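## Task

Remove a single wine glass from the rack and set it standing upright on the table, away from all other objects. The glass must never be thrown, dropped from higher than about a finger's width, or left to tip over while no gripper holds it. A bump as hard as a fall of roughly a thumb's length may also count as a failure.

## Robot and tools

ROBOT. There are two arms, left_arm and right_arm, and each ends in a parallel two-finger gripper. The URDF root of left_arm sits at (-0.055, +0.295, 0) m with quat_wxyz (+1.000, 0, 0, -0.002). The root of right_arm sits at (+0.013, -0.248, 0) m with quat_wxyz (+1.000, 0, 0, -0.018). A camera stand is fixed to the floor behind the arms.

FRAME. All poses use the scene frame. Its origin is at table-top height, halfway between the nominal bases. +x points out over the table, +z points up, and +y points toward left_arm. Arm names do not match left or right in the images. In each gripper, the fingers point along its +z axis and close along its y axis. end_effector_position is the point between the finger pads, about 1 cm short of the tips. It is given in metres, with end_effector_quat_wxyz, in the scene frame. These readings can be a few cm off, more so at long reach.

execute_actions(actions, cameras). actions is a list of actions. Each action is a table of up to 15 rows, and each row is one 1/30 s control step. If a table has fewer than 15 rows, its last row repeats until 15 steps have run. Every row holds 14 numbers in [-1, 1], always covering both arms, in this order: left dx, dy, dz, rx, ry, rz, opening, then the same seven for right.
- dx to rz are offsets along the scene axes, measured from that arm's Hand target as it stood when the action began. Every row counts from that same start, not from the row before it, so sending an offset again moves the arm further.
- 1.0 equals 0.6 m of travel or 180 degrees of turn. rx, ry, rz together form a single rotation vector, applied about the Hand target's position.
- The opening is absolute: +1 is fully open (0.094 m) and -1 is closed.
- Six zeros re-send an arm's current Hand target. A 0 opening is a real command, so repeat the present opening to leave a gripper unchanged.
- cameras takes a list of names, or ["all"]. Images come back only when actions is empty or cameras asks for them.

move(target, speed, blend, opening_speed, grip_force, blocking, cameras). target is one 14-number row in the same layout and units as above, or a list of up to 15 such rows. Every row is an offset from the Hand targets at the start of the move, not from the previous row.
- speed is the top path speed in m/s, from 0.002 to 2.9, default 0.25. Turning is capped at twice that value in rad/s.
- blend is a corner-rounding distance in metres for lists. 0 means stop at each point.
- opening_speed is the finger rate per second on the -1 to +1 scale, at least 0.2. Use it to close gently on glass.
- grip_force is the per-pad force limit in newtons, 10 to 50. It persists once set. Lower values close more slowly.
- Paths are straight lines, last between 0.5 and 10 s, and do not avoid obstacles or the other arm. Keep paths away from an arm's own base.
- The result adds a move: line. done means within 10 mm and 2 degrees of the target. Other outcomes are off_target, moving, held and fault. limits=paced means the sent pose was clipped, and limits=held means steps were withheld.

OTHER TOOLS.
- wait(seconds 0-10) lets time pass while the last commands hold.
- stop() brakes a running move.
- zoom_image(camera, region [x0,y0,x1,y1]) crops the newest image of that camera, at most 504x504 px.
- read_manual gives licence texts only.
- finished_scene(scene 1 or 2) ends the scene for good. The glass must already stand on its own.
- Cameras are cam_head_left, cam_head_right, cam_high, cam_low, cam_left_wrist and cam_right_wrist, all 896x504.

CONTROL NOTES.
- Each step, the commanded orientation is clipped to within 40 degrees of the measured one.
- Grippers often stop short of or below their target, or tilt, because of friction and weight. Check the pose after every move and send any missing distance as a fresh offset.
- An arm blocked by contact keeps pushing. To end the push, command the target back past the gripper.
- While you think, the scene keeps running: moves in progress continue, and otherwise the last command holds.

GRIPPING. grip_measured uses the same scale as opening. With nothing held it reads up to about 2.5 mm wide. On a hard part it reads up to about 3 mm (0.064) below the part's true width, and lower on round parts. Past first touch, each extra 0.001 of closing adds roughly 1 N per pad. Near 20 N the force jumps to the set limit. For a glass stem, lower grip_force, close slowly, and command only a little below the touch reading. To release, command an opening well above grip_measured.

RESULTS.
- Hand target is the last commanded pose after clipping.
- Tool commands lists the current gripper commands.
- Joint velocities may read "within noise".
- Joint torques include gravity. Joints 1 to 3 wrap at ±28 N m.
- Motor temperatures are reported. MOTOR HOT appears at 75 °C. At 90 °C the arm folds and idles, and at 100 °C it collapses. Long holds and stretched or straining poses heat the motors.

AVOID. Do not drop, throw or knock the glass, and never set it down off the table. Do not let the arms, grippers or wrist cameras strike each other, and do not let one gripper close on the other. Keep clear of hard hits on fixed things and of camera-cable contact, which counts as the hand touching. Move fast only in open space. Loose objects may occasionally be nudged by outside pushes.

Each tool is called after "Request:" as a command line: name --argument value for each argument, lists and objects as JSON in quotes; but a table of rows of numbers goes row by row, as --pt "numbers of a row", without its own name.

## Session

Request:
execute_actions --actions '[]'

Scene clock: 0.00 s.
left_arm: end_effector_position=(+0.3201, +0.2735, +0.1114) grip_measured=+1.000 end_effector_quat_wxyz=(+0.640, -0.012, +0.768, +0.010) | right_arm: end_effector_position=(+0.3829, -0.3138, +0.1147) grip_measured=+1.000 end_effector_quat_wxyz=(+0.639, +0.129, +0.756, -0.049)
Joint positions: left_arm=[-0.126 1.538 0.229 1.127 -0.157 -0.03 0.094] | right_arm=[-0.082 1.516 0.23 1.106 0.127 0.116 0.094]
Joint velocities: within noise
Joint torques (N m): no reading
Motor temperatures (°C): left_arm=[31 34 38 32 28 31 28] | right_arm=[30 38 32 34 29 31 30]
Heat: left arm: 38 °C; right arm: 38 °C.
Hand target: left_arm +0.3220, +0.2733, +0.1170; +0.647, -0.013, +0.763, +0.009 | right_arm +0.3860, -0.3142, +0.1251; +0.652, +0.129, +0.745, -0.049
Tool commands: left_gripper/opening=+1.0 right_gripper/opening=+1.0

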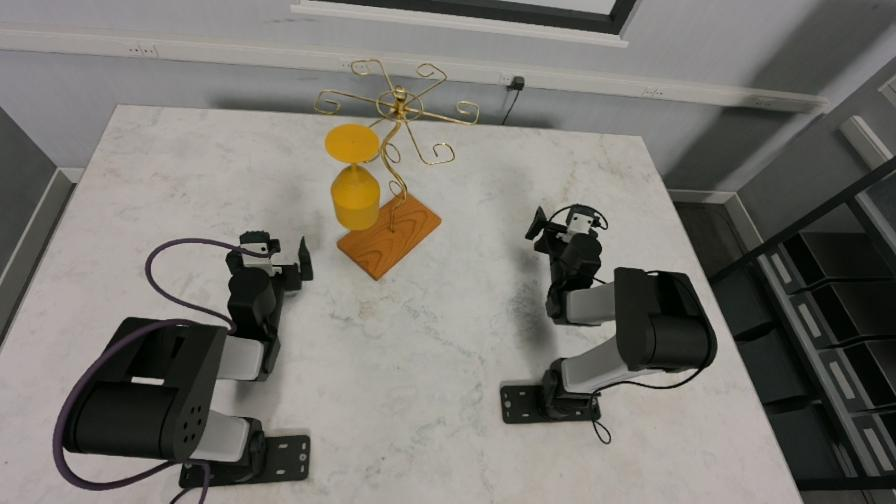

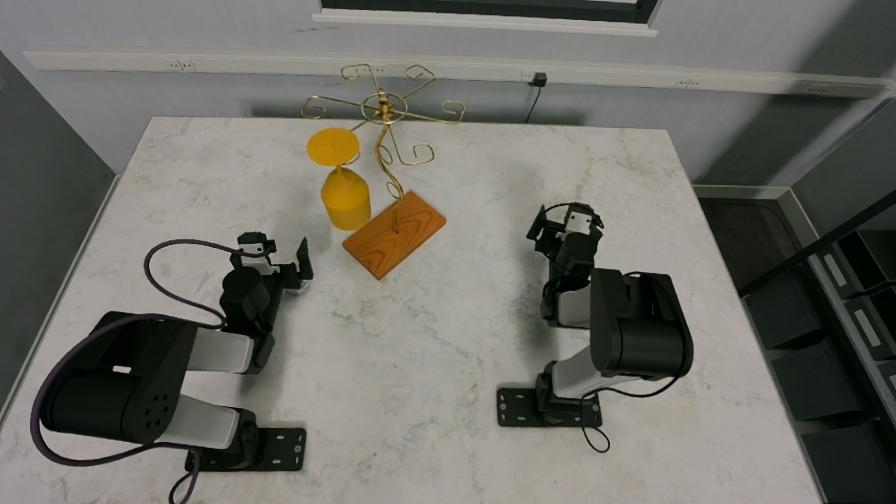

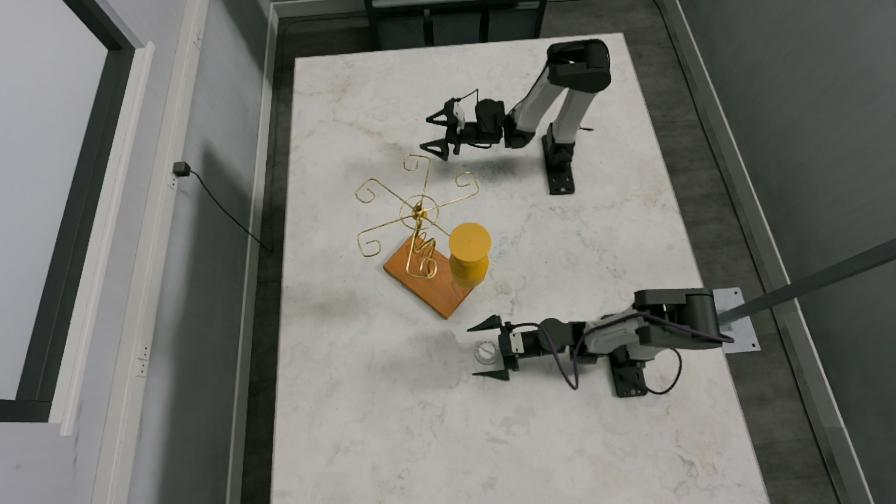

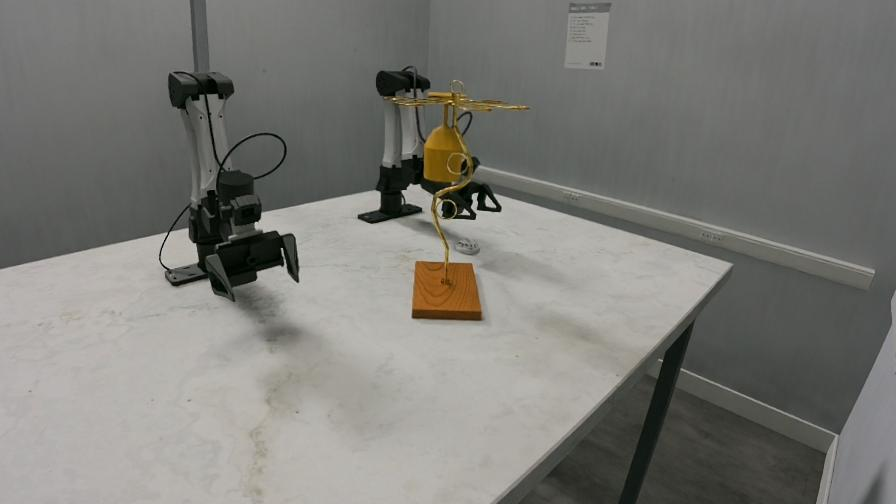

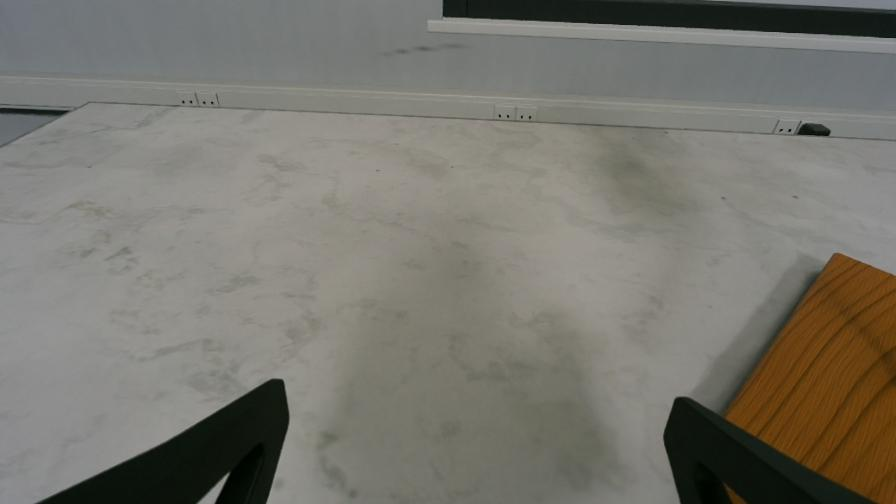

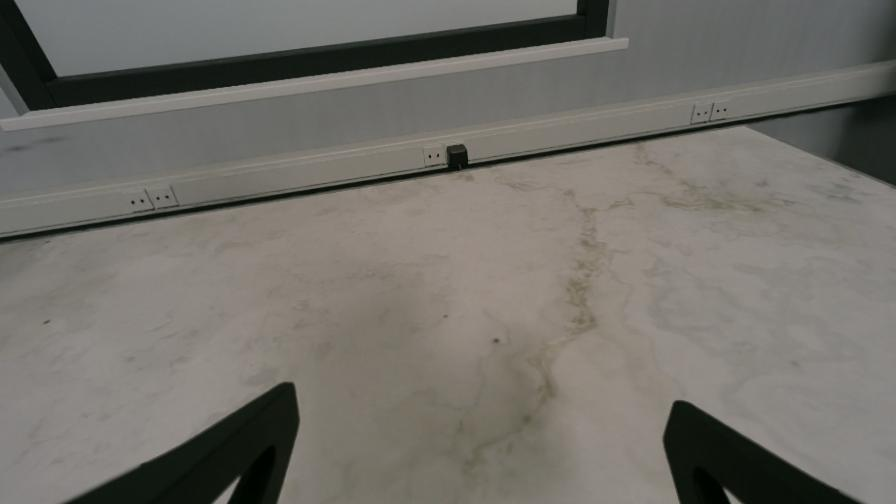

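Request:
zoom_image --camera "cam_head_left" --region '[220, 50, 500, 300]'

Request:
zoom_image --camera "cam_head_right" --region '[220, 50, 500, 300]'

Request:
zoom_image --camera "cam_high" --region '[340, 140, 620, 400]'

Request:
zoom_image --camera "cam_low" --region '[360, 60, 560, 340]'

Scaled by 1.800 from the camera's 896x504 image, which has a finer 1280x720 frame.

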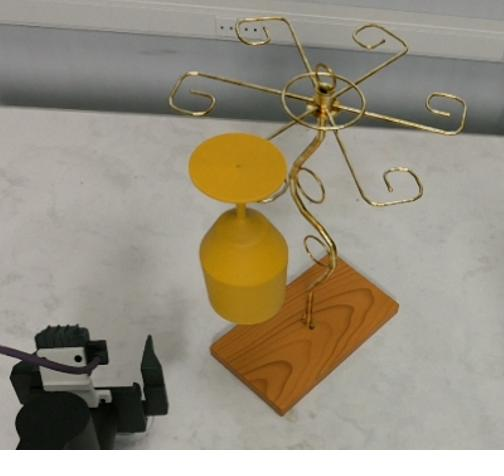

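Scaled by 1.800 from the camera's 896x504 image, which has a finer 1280x720 frame.

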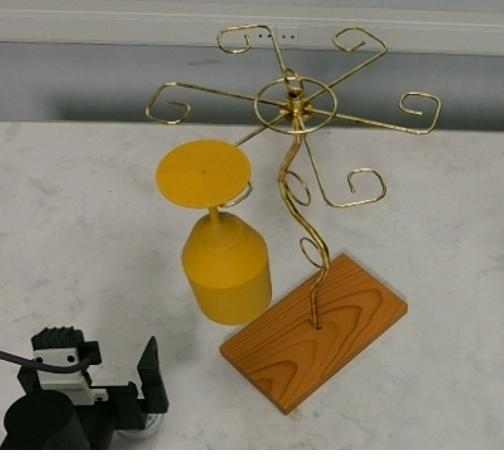

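Scaled by 1.800 from the camera's 896x504 image, which has a finer 1280x720 frame.

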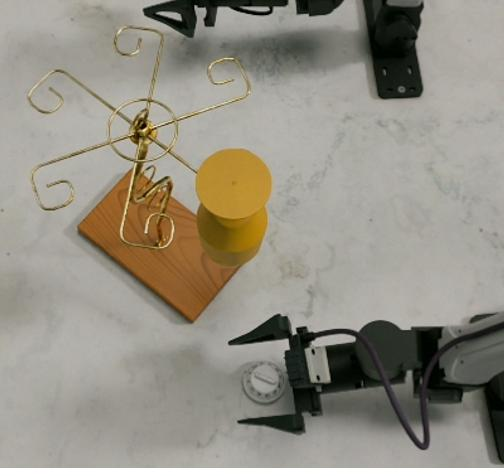

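Scaled by 1.800 from the camera's 896x504 image, which has a finer 1280x720 frame.

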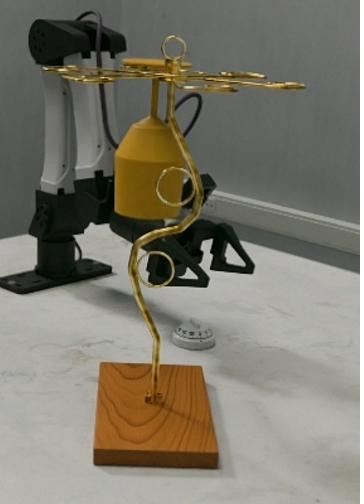

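Request:
zoom_image --camera "cam_high" --region '[345, 145, 505, 295]'

Request:
zoom_image --camera "cam_low" --region '[375, 70, 545, 200]'

Request:
zoom_image --camera "cam_head_right" --region '[290, 50, 470, 200]'

Request:
zoom_image --camera "cam_head_left" --region '[300, 50, 490, 200]'

Scaled by 3.150 from the camera's 896x504 image, which has a finer 1280x720 frame.

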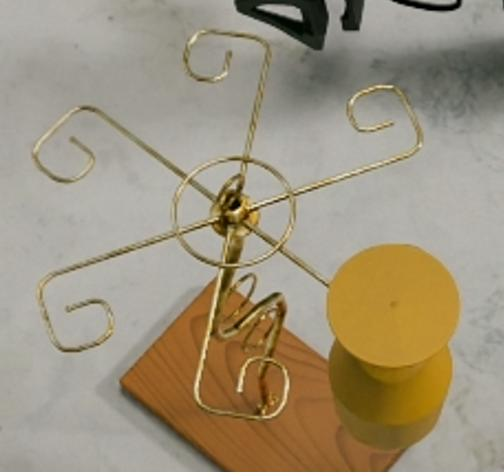

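Scaled by 2.965 from the camera's 896x504 image, which has a finer 1280x720 frame.

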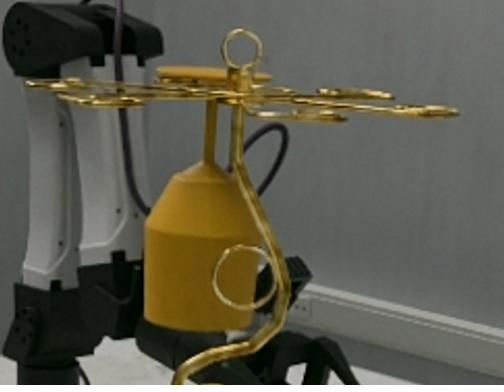

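Scaled by 2.800 from the camera's 896x504 image, which has a finer 1280x720 frame.

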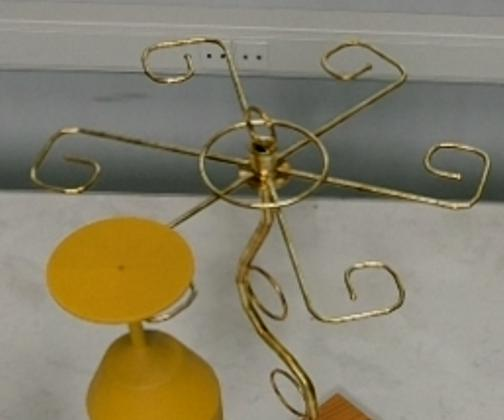

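Scaled by 2.653 from the camera's 896x504 image, which has a finer 1280x720 frame.

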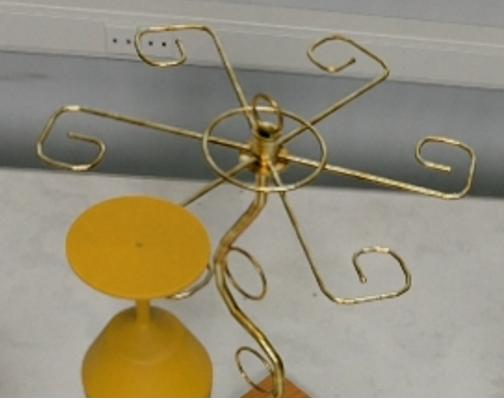

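Request:
move --target '[-0.317, 0.578, 0.05, 0, 0, 0.333, 1, -0.3267, 0.4053, 0.1083, -0.529, 0.267, 0.669, 1]' --speed 0.4 --cameras '["cam_high", "cam_low", "cam_right_wrist"]'

Scene clock: 916.80 s.
left_arm: end_effector_position=(+0.1310, +0.6114, +0.1356) grip_measured=+1.000 end_effector_quat_wxyz=(+0.548, -0.395, +0.665, +0.319) | right_arm: end_effector_position=(+0.1877, -0.0715, +0.1836) grip_measured=+1.000 end_effector_quat_wxyz=(+0.001, +0.921, -0.389, -0.009)
Joint positions: left_arm=[1.025 1.308 0.25 0.859 -0.039 -0.016 0.094] | right_arm=[0.816 1.509 1.487 -1.557 -0.016 -1.561 0.094]
Joint torques (N m): left_arm=[0.34 -2.61 9.18 2.12 -0.17 0.04] | right_arm=[0.43 -4.15 7.82 0.32 0 -0.14]
Motor temperatures (°C): left_arm=[28 36 40 50 27 30 28] | right_arm=[29 39 36 58 27 30 29]
Heat: left arm: 50 °C; right arm: 58 °C.
Hand target: left_arm +0.1318, +0.6200, +0.1470; +0.556, -0.392, +0.654, +0.330 | right_arm +0.1901, -0.0710, +0.1901; +0.000, +0.924, -0.383, +0.000
Off the commanded pose: left_arm 0.014 m, 2 deg | right_arm 0.007 m, 1 deg.
move: off_target (left_arm)
Images, in order (width x height): cam_high 896x504, cam_low 896x504, cam_right_wrist 896x504.

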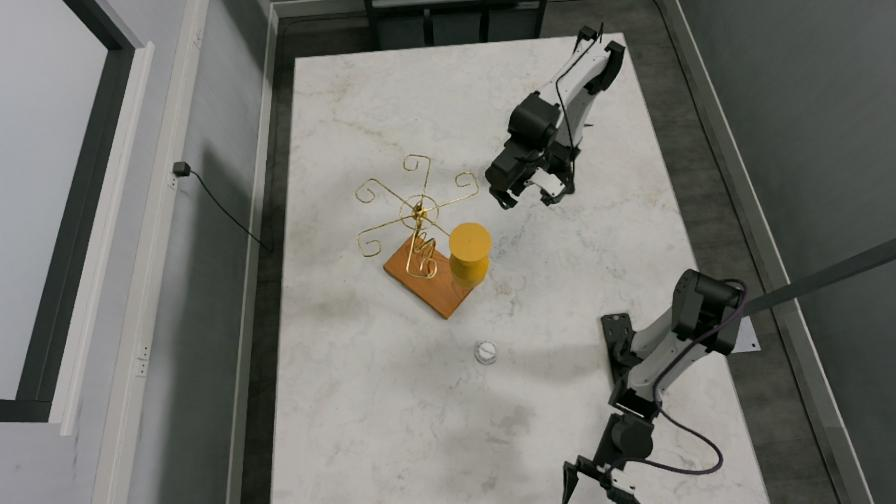

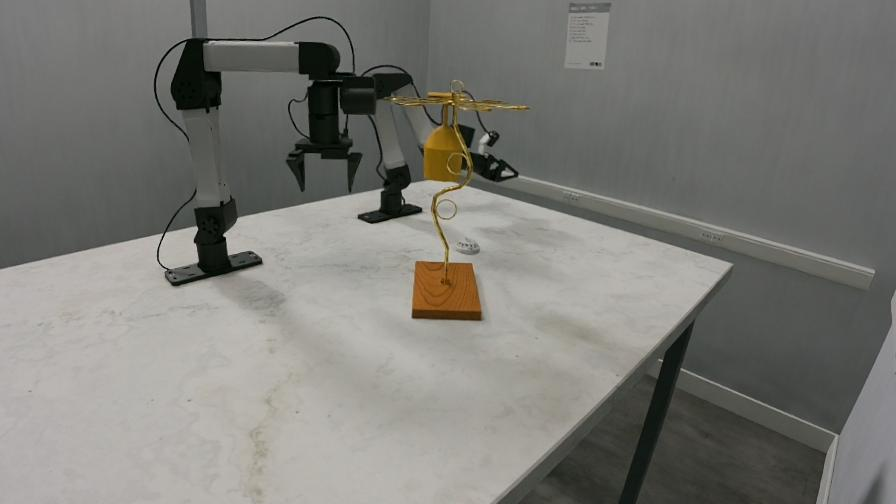

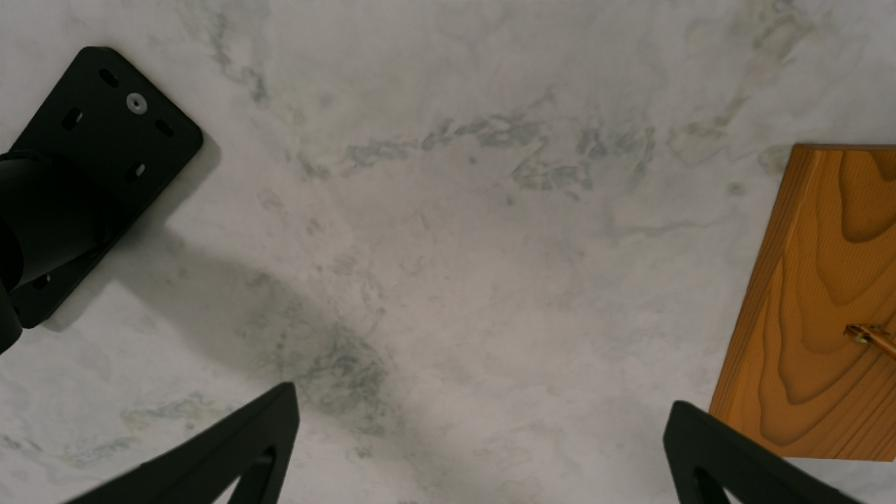

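Request:
move --target '[0, 0, 0, 0, 0, 0, 1, 0.0748, 0.3183, 0, -0.212, -0.430, 0.168, 1]' --speed 0.3 --cameras '["all"]'

Scene clock: 959.77 s.
left_arm: end_effector_position=(+0.1310, +0.6114, +0.1357) grip_measured=+1.000 end_effector_quat_wxyz=(+0.548, -0.395, +0.665, +0.319) | right_arm: end_effector_position=(+0.2351, +0.1207, +0.1791) grip_measured=+1.000 end_effector_quat_wxyz=(+0.057, +0.743, -0.044, +0.666)
Joint positions: left_arm=[1.025 1.308 0.25 0.859 -0.039 -0.016 0.094] | right_arm=[1.479 2.151 1.656 -1.235 1.462 -1.438 0.094]
Joint torques (N m): left_arm=[0.34 -2.61 9.2 2.12 -0.17 0.04] | right_arm=[0.13 -10.96 4.26 0.44 0.64 -0.07]
Motor temperatures (°C): left_arm=[28 34 43 52 27 30 28] | right_arm=[29 39 39 47 27 30 29]
Heat: left arm: 52 °C; right arm: 47 °C.
Hand target: left_arm +0.1318, +0.6200, +0.1470; +0.556, -0.392, +0.654, +0.331 | right_arm +0.2350, +0.1199, +0.1899; +0.044, +0.736, -0.048, +0.674
Off the commanded pose: left_arm 0.014 m, 2 deg | right_arm 0.011 m, 2 deg.
move: off_target (left_arm, right_arm)

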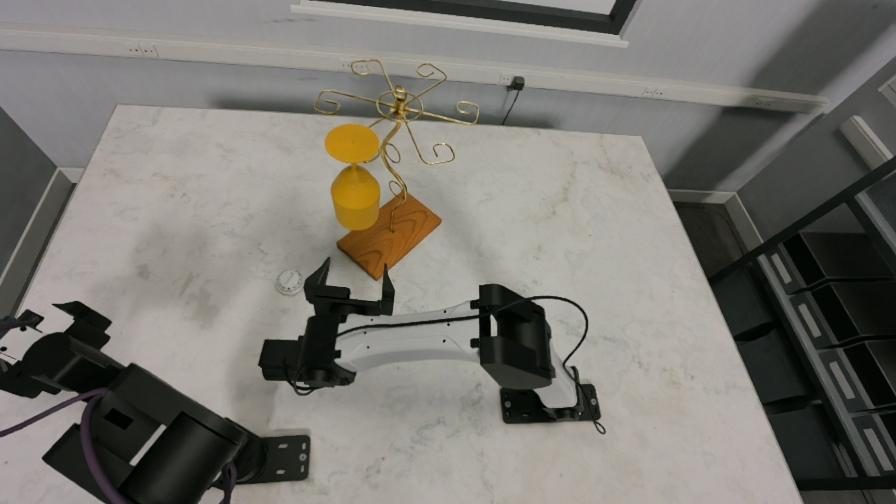

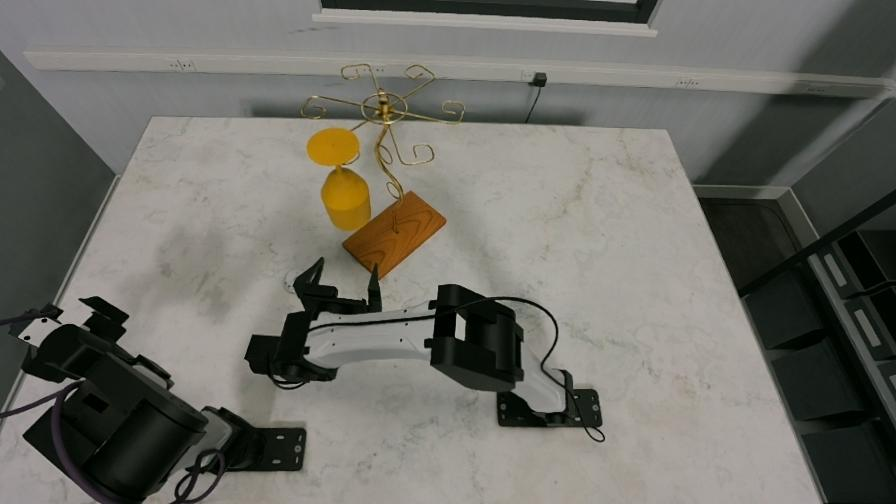

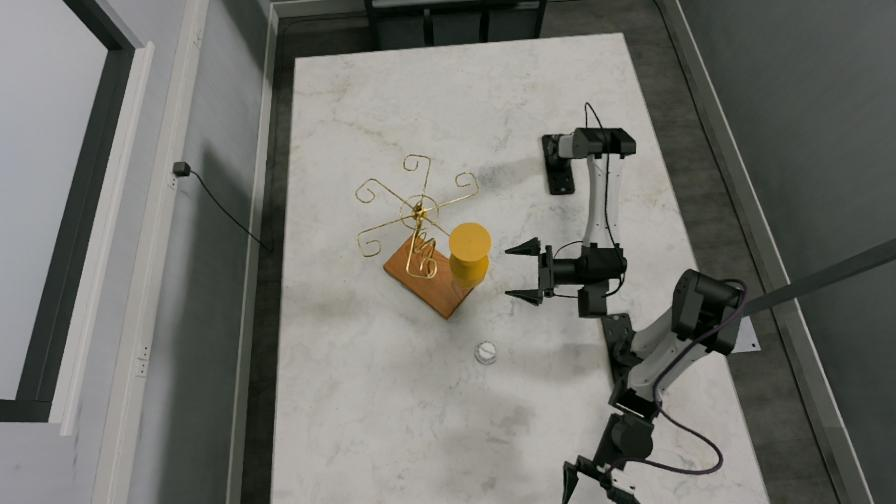

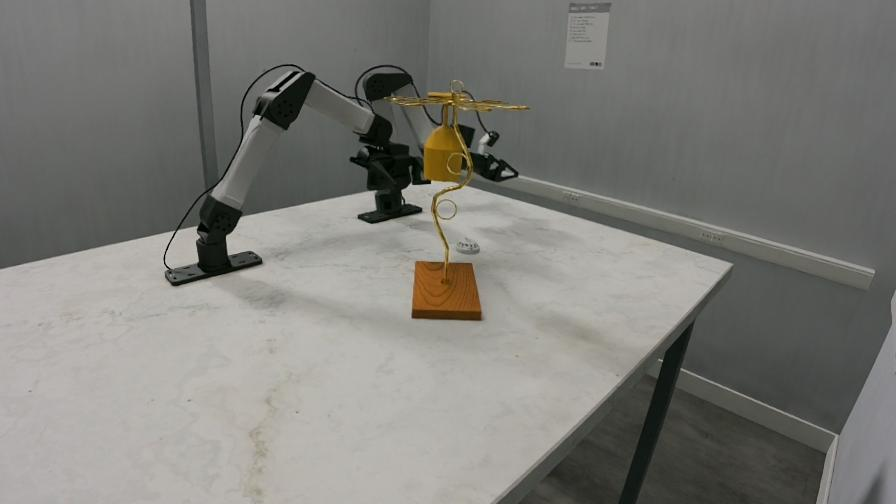

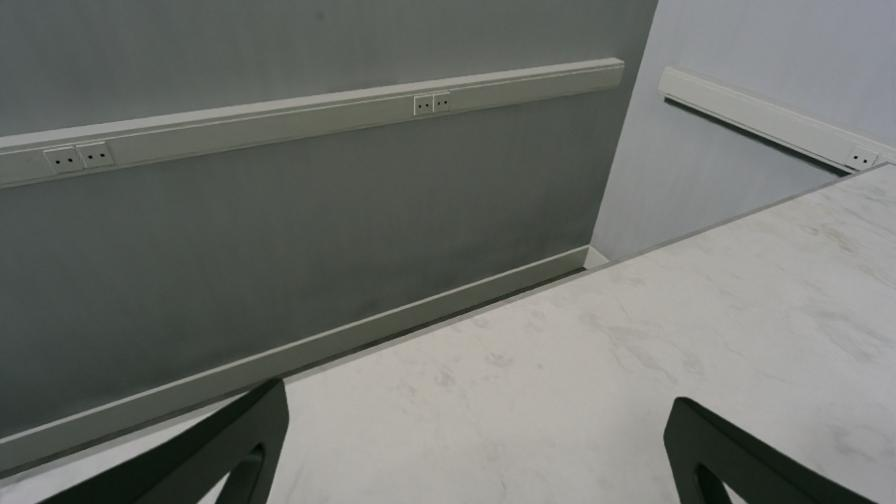

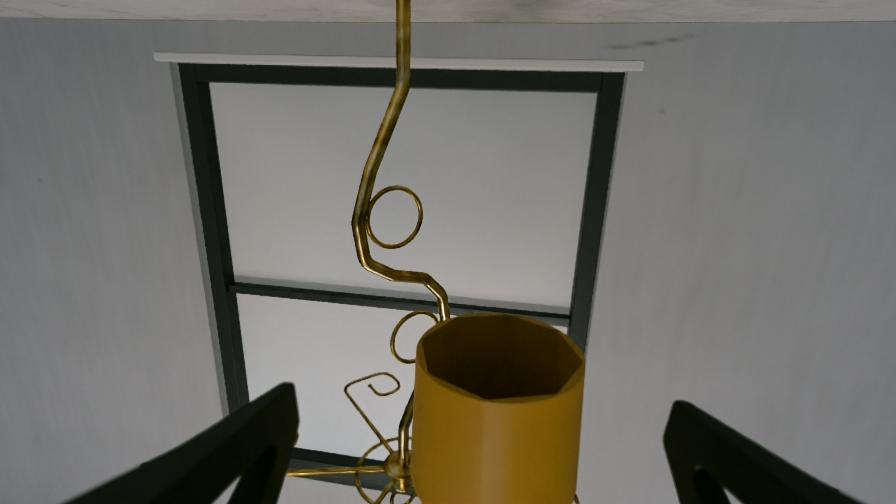

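Request:
zoom_image --camera "cam_high" --region '[400, 190, 640, 330]'

Request:
zoom_image --camera "cam_low" --region '[340, 80, 540, 220]'

Scaled by 2.100 from the camera's 896x504 image, which has a finer 1280x720 frame.

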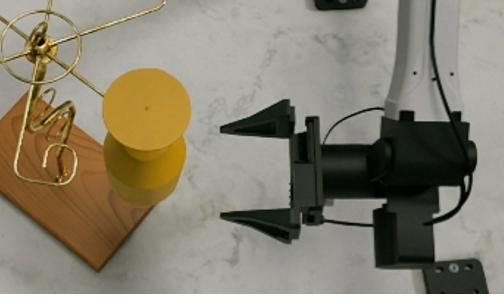

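Scaled by 2.520 from the camera's 896x504 image, which has a finer 1280x720 frame.

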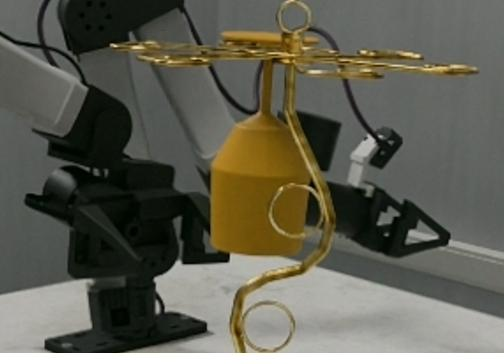

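Request:
move --target '[0, 0, 0, 0, 0, 0, 1, 0.0383, 0.0183, 0.0967, -0.0022, -0.0165, -0.015, 1]' --speed 0.2 --cameras '["cam_high", "cam_low", "cam_right_wrist", "cam_head_right"]'

Scene clock: 1139.23 s.
left_arm: end_effector_position=(+0.1310, +0.6114, +0.1357) grip_measured=+1.000 end_effector_quat_wxyz=(+0.548, -0.395, +0.665, +0.319) | right_arm: end_effector_position=(+0.2568, +0.1317, +0.2319) grip_measured=+1.000 end_effector_quat_wxyz=(+0.066, +0.725, -0.057, +0.684)
Joint positions: left_arm=[1.025 1.308 0.25 0.859 -0.039 -0.016 0.094] | right_arm=[1.432 2.151 1.837 -1.255 1.514 -1.59 0.094]
Joint torques (N m): left_arm=[0.34 -2.61 9.18 2.11 -0.17 0.04] | right_arm=[-0.24 -10.19 7.45 0.32 0.67 -0.13]
Motor temperatures (°C): left_arm=[28 32 46 53 27 30 28] | right_arm=[29 57 35 36 29 30 29]
Heat: left arm: 53 °C; right arm: 57 °C.
Hand target: left_arm +0.1318, +0.6200, +0.1470; +0.556, -0.392, +0.654, +0.330 | right_arm +0.2579, +0.1309, +0.2480; +0.061, +0.717, -0.064, +0.692
Off the commanded pose: left_arm 0.014 m, 2 deg | right_arm 0.016 m, 2 deg.
move: off_target (left_arm, right_arm)
Images, in order (width x height): cam_head_right 896x504, cam_high 896x504, cam_low 896x504, cam_right_wrist 896x504.

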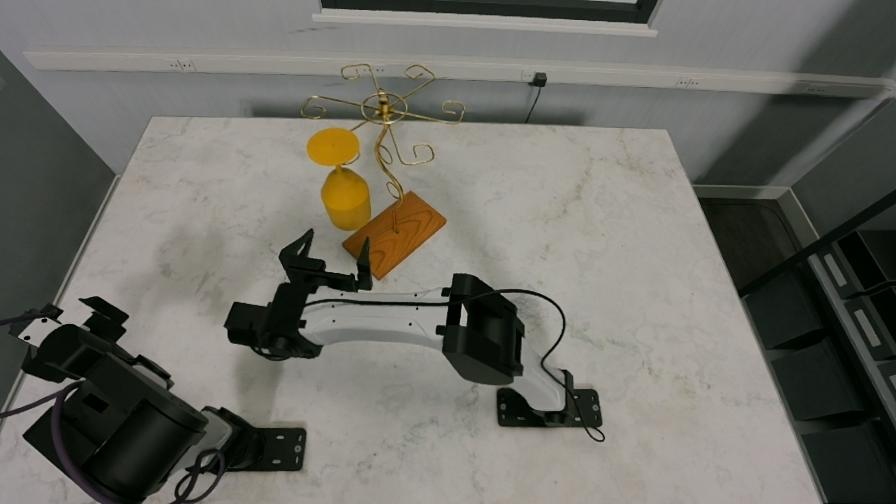

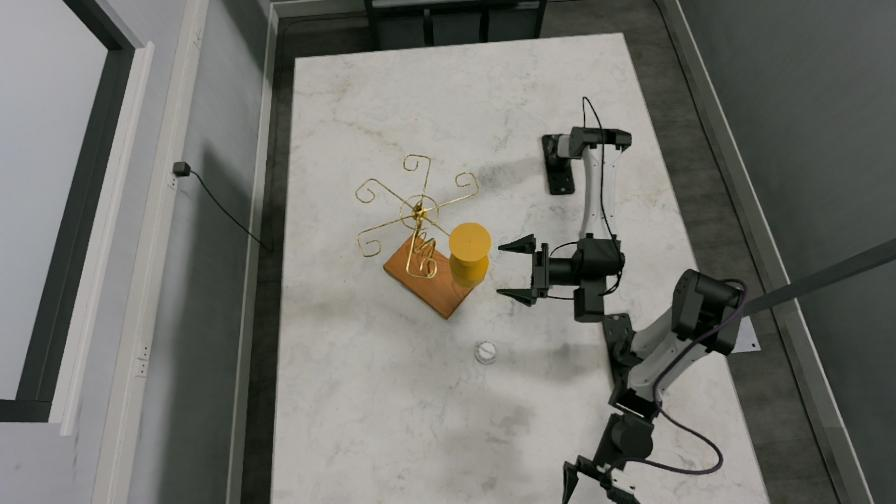

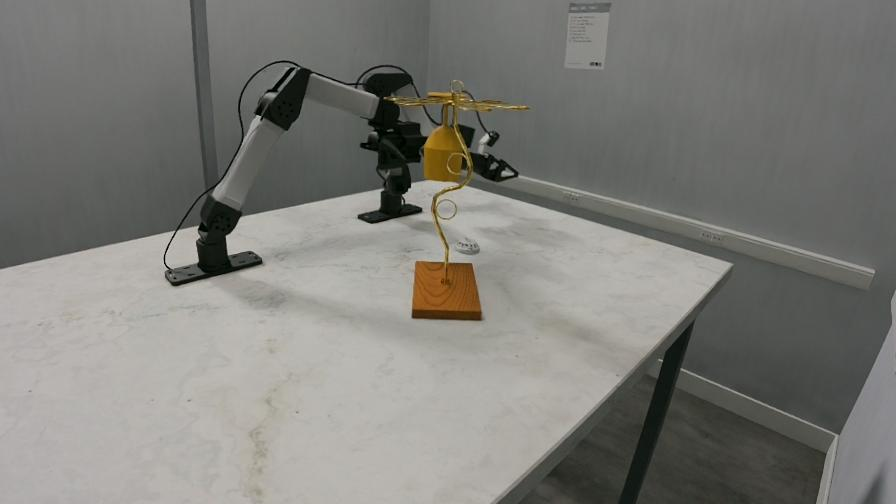

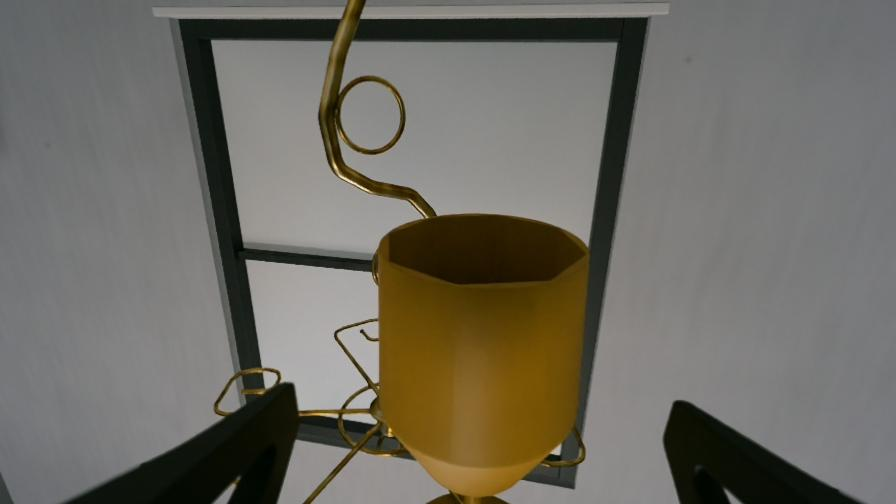

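Request:
move --target '[0, 0, 0, 0, 0, 0, 1, 0.1095, -0.025, 0.006, 0, 0, -0.05, 1]' --speed 0.1 --cameras '["cam_high", "cam_low", "cam_right_wrist", "cam_head_left"]'

Scene clock: 1172.70 s.
left_arm: end_effector_position=(+0.1310, +0.6114, +0.1357) grip_measured=+1.000 end_effector_quat_wxyz=(+0.548, -0.395, +0.665, +0.319) | right_arm: end_effector_position=(+0.3218, +0.1133, +0.2431) grip_measured=+1.000 end_effector_quat_wxyz=(+0.115, +0.717, -0.114, +0.678)
Joint positions: left_arm=[1.025 1.308 0.25 0.859 -0.039 -0.016 0.094] | right_arm=[1.274 2.232 2.01 -1.255 1.516 -1.674 0.094]
Joint torques (N m): left_arm=[0.34 -2.59 9.2 2.12 -0.17 0.04] | right_arm=[-0.16 -8.9 8.29 0.56 0.64 -0.13]
Motor temperatures (°C): left_arm=[28 32 47 53 27 30 28] | right_arm=[29 57 39 35 29 30 29]
Heat: left arm: 53 °C; right arm: 57 °C.
Hand target: left_arm +0.1318, +0.6200, +0.1470; +0.556, -0.392, +0.654, +0.330 | right_arm +0.3237, +0.1158, +0.2516; +0.115, +0.709, -0.121, +0.685
Off the commanded pose: left_arm 0.014 m, 2 deg | right_arm 0.009 m, 1 deg.
move: off_target (left_arm)
Images, in order (width x height): cam_head_left 896x504, cam_high 896x504, cam_low 896x504, cam_right_wrist 896x504.

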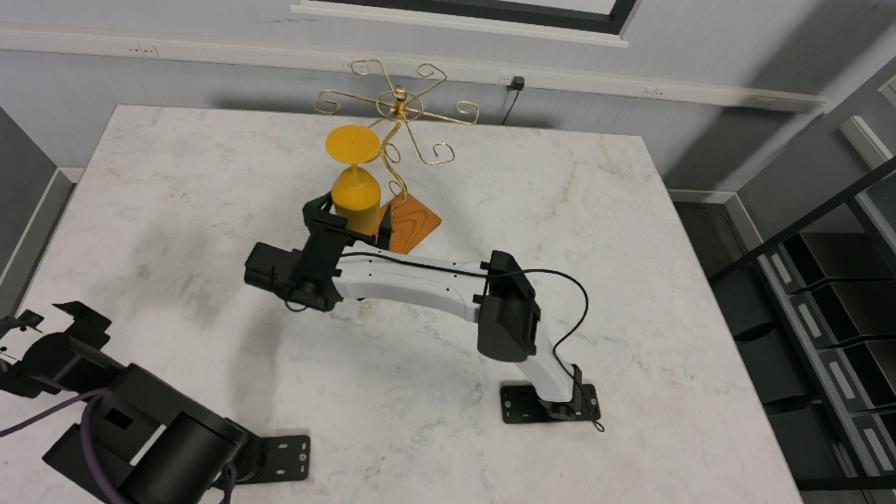

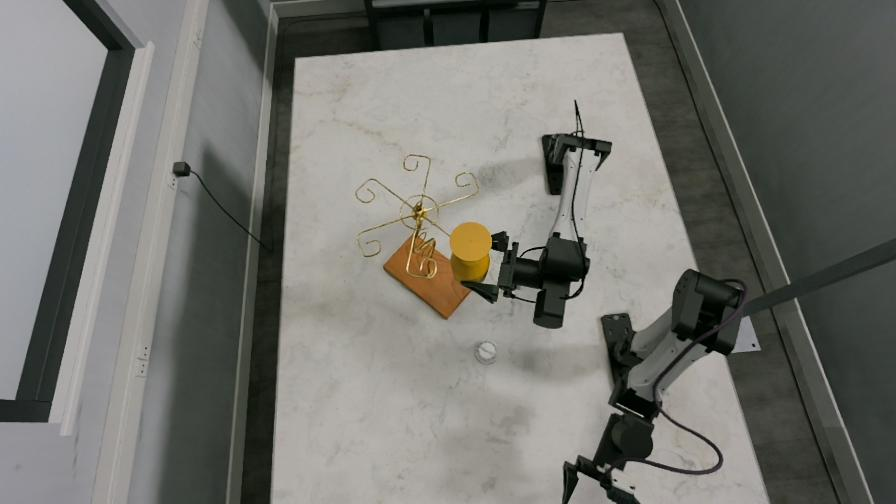

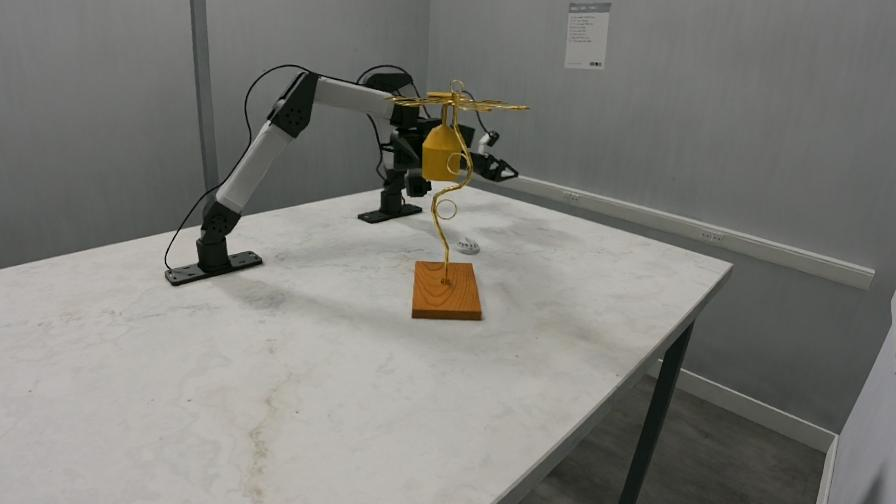

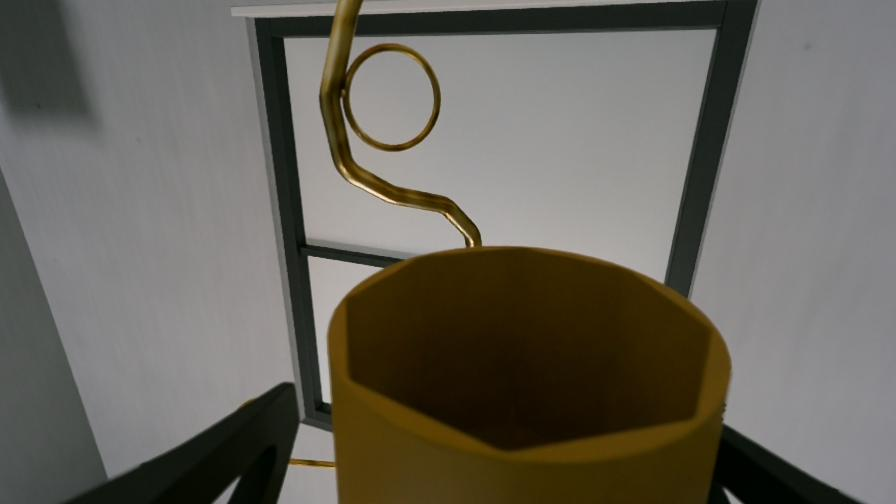

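Request:
move --pt "0 0 0 0 0 0 1 0.0037 0.0110 0 0 0 0 1" --pt "0 0 0 0 0 0 1 0.0037 0.0110 0 0 0 0 0.0" --speed 0.05 --grip_force '[50, 30]' --opening_speed 0.5 --cameras '["cam_high", "cam_low", "cam_right_wrist", "cam_head_left"]'

Scene clock: 1219.73 s.
left_arm: end_effector_position=(+0.1310, +0.6114, +0.1357) grip_measured=+1.000 end_effector_quat_wxyz=(+0.548, -0.395, +0.665, +0.319) | right_arm: end_effector_position=(+0.3241, +0.1200, +0.2430) grip_measured=+0.663 end_effector_quat_wxyz=(+0.116, +0.717, -0.113, +0.678)
Joint positions: left_arm=[1.025 1.308 0.25 0.859 -0.039 -0.016 0.094] | right_arm=[1.274 2.26 2.056 -1.255 1.516 -1.694 0.078]
Joint torques (N m): left_arm=[0.34 -2.61 9.18 2.12 -0.17 0.04] | right_arm=[-0.16 -9.21 8.35 0.58 0.65 -0.12]
Motor temperatures (°C): left_arm=[28 32 47 54 27 30 28] | right_arm=[29 59 42 34 29 30 29]
Heat: left arm: 54 °C; right arm: 59 °C.
Hand target: left_arm +0.1318, +0.6200, +0.1470; +0.556, -0.392, +0.654, +0.330 | right_arm +0.3259, +0.1225, +0.2515; +0.115, +0.709, -0.121, +0.685
Off the commanded pose: left_arm 0.014 m, 2 deg | right_arm 0.009 m, 1 deg.
grip_force (N): 50, 30
move: off_target (left_arm)
Images, in order (width x height): cam_head_left 896x504, cam_high 896x504, cam_low 896x504, cam_right_wrist 896x504.

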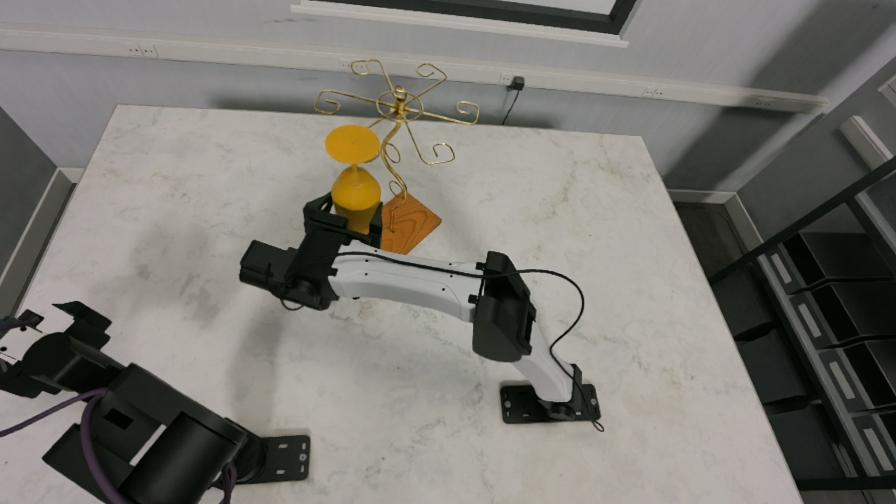

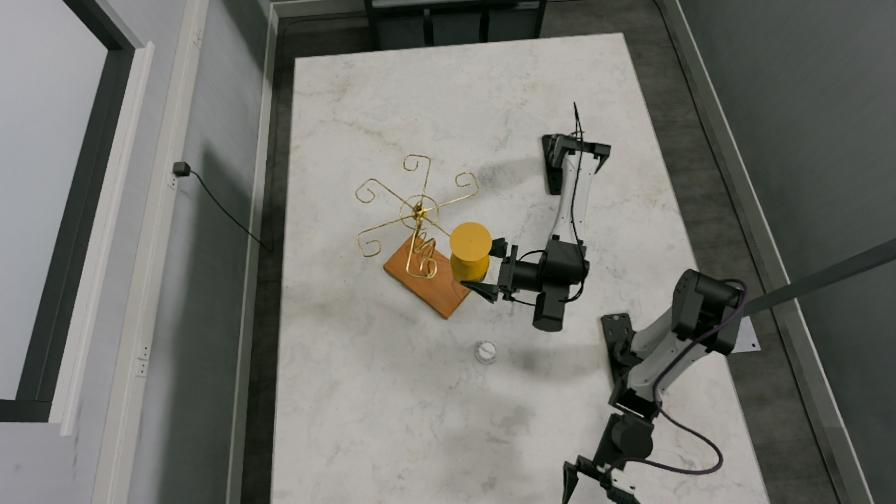

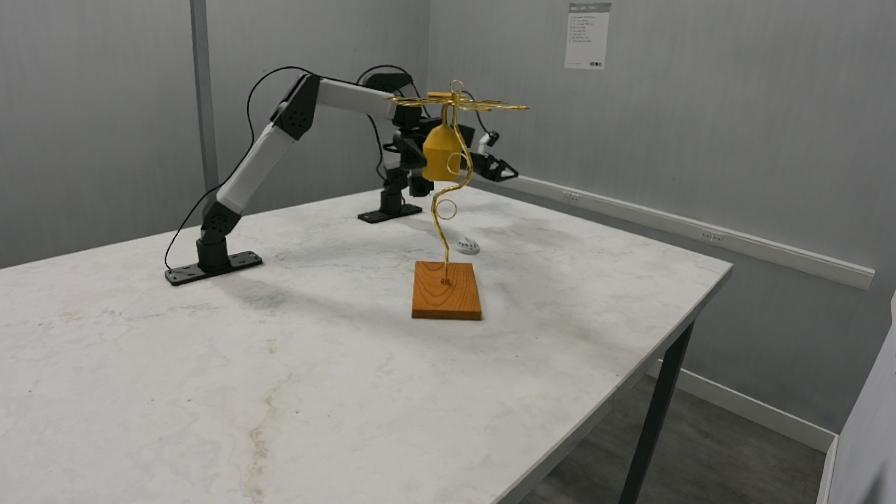

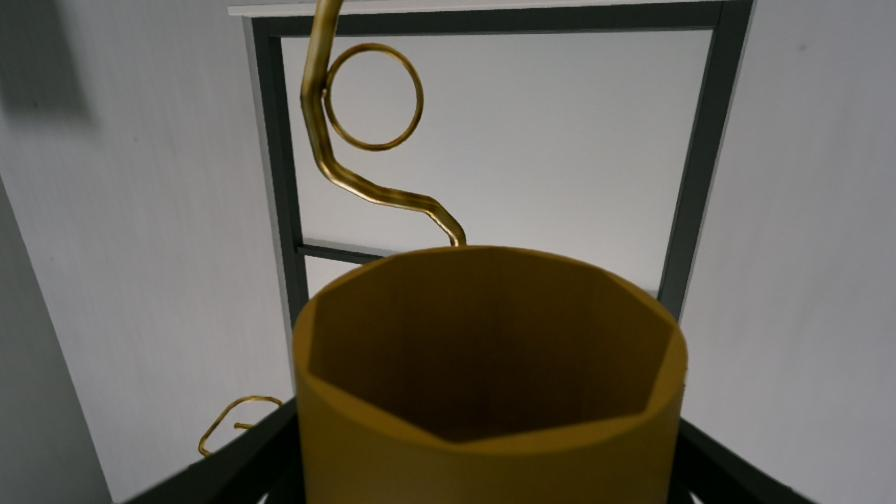

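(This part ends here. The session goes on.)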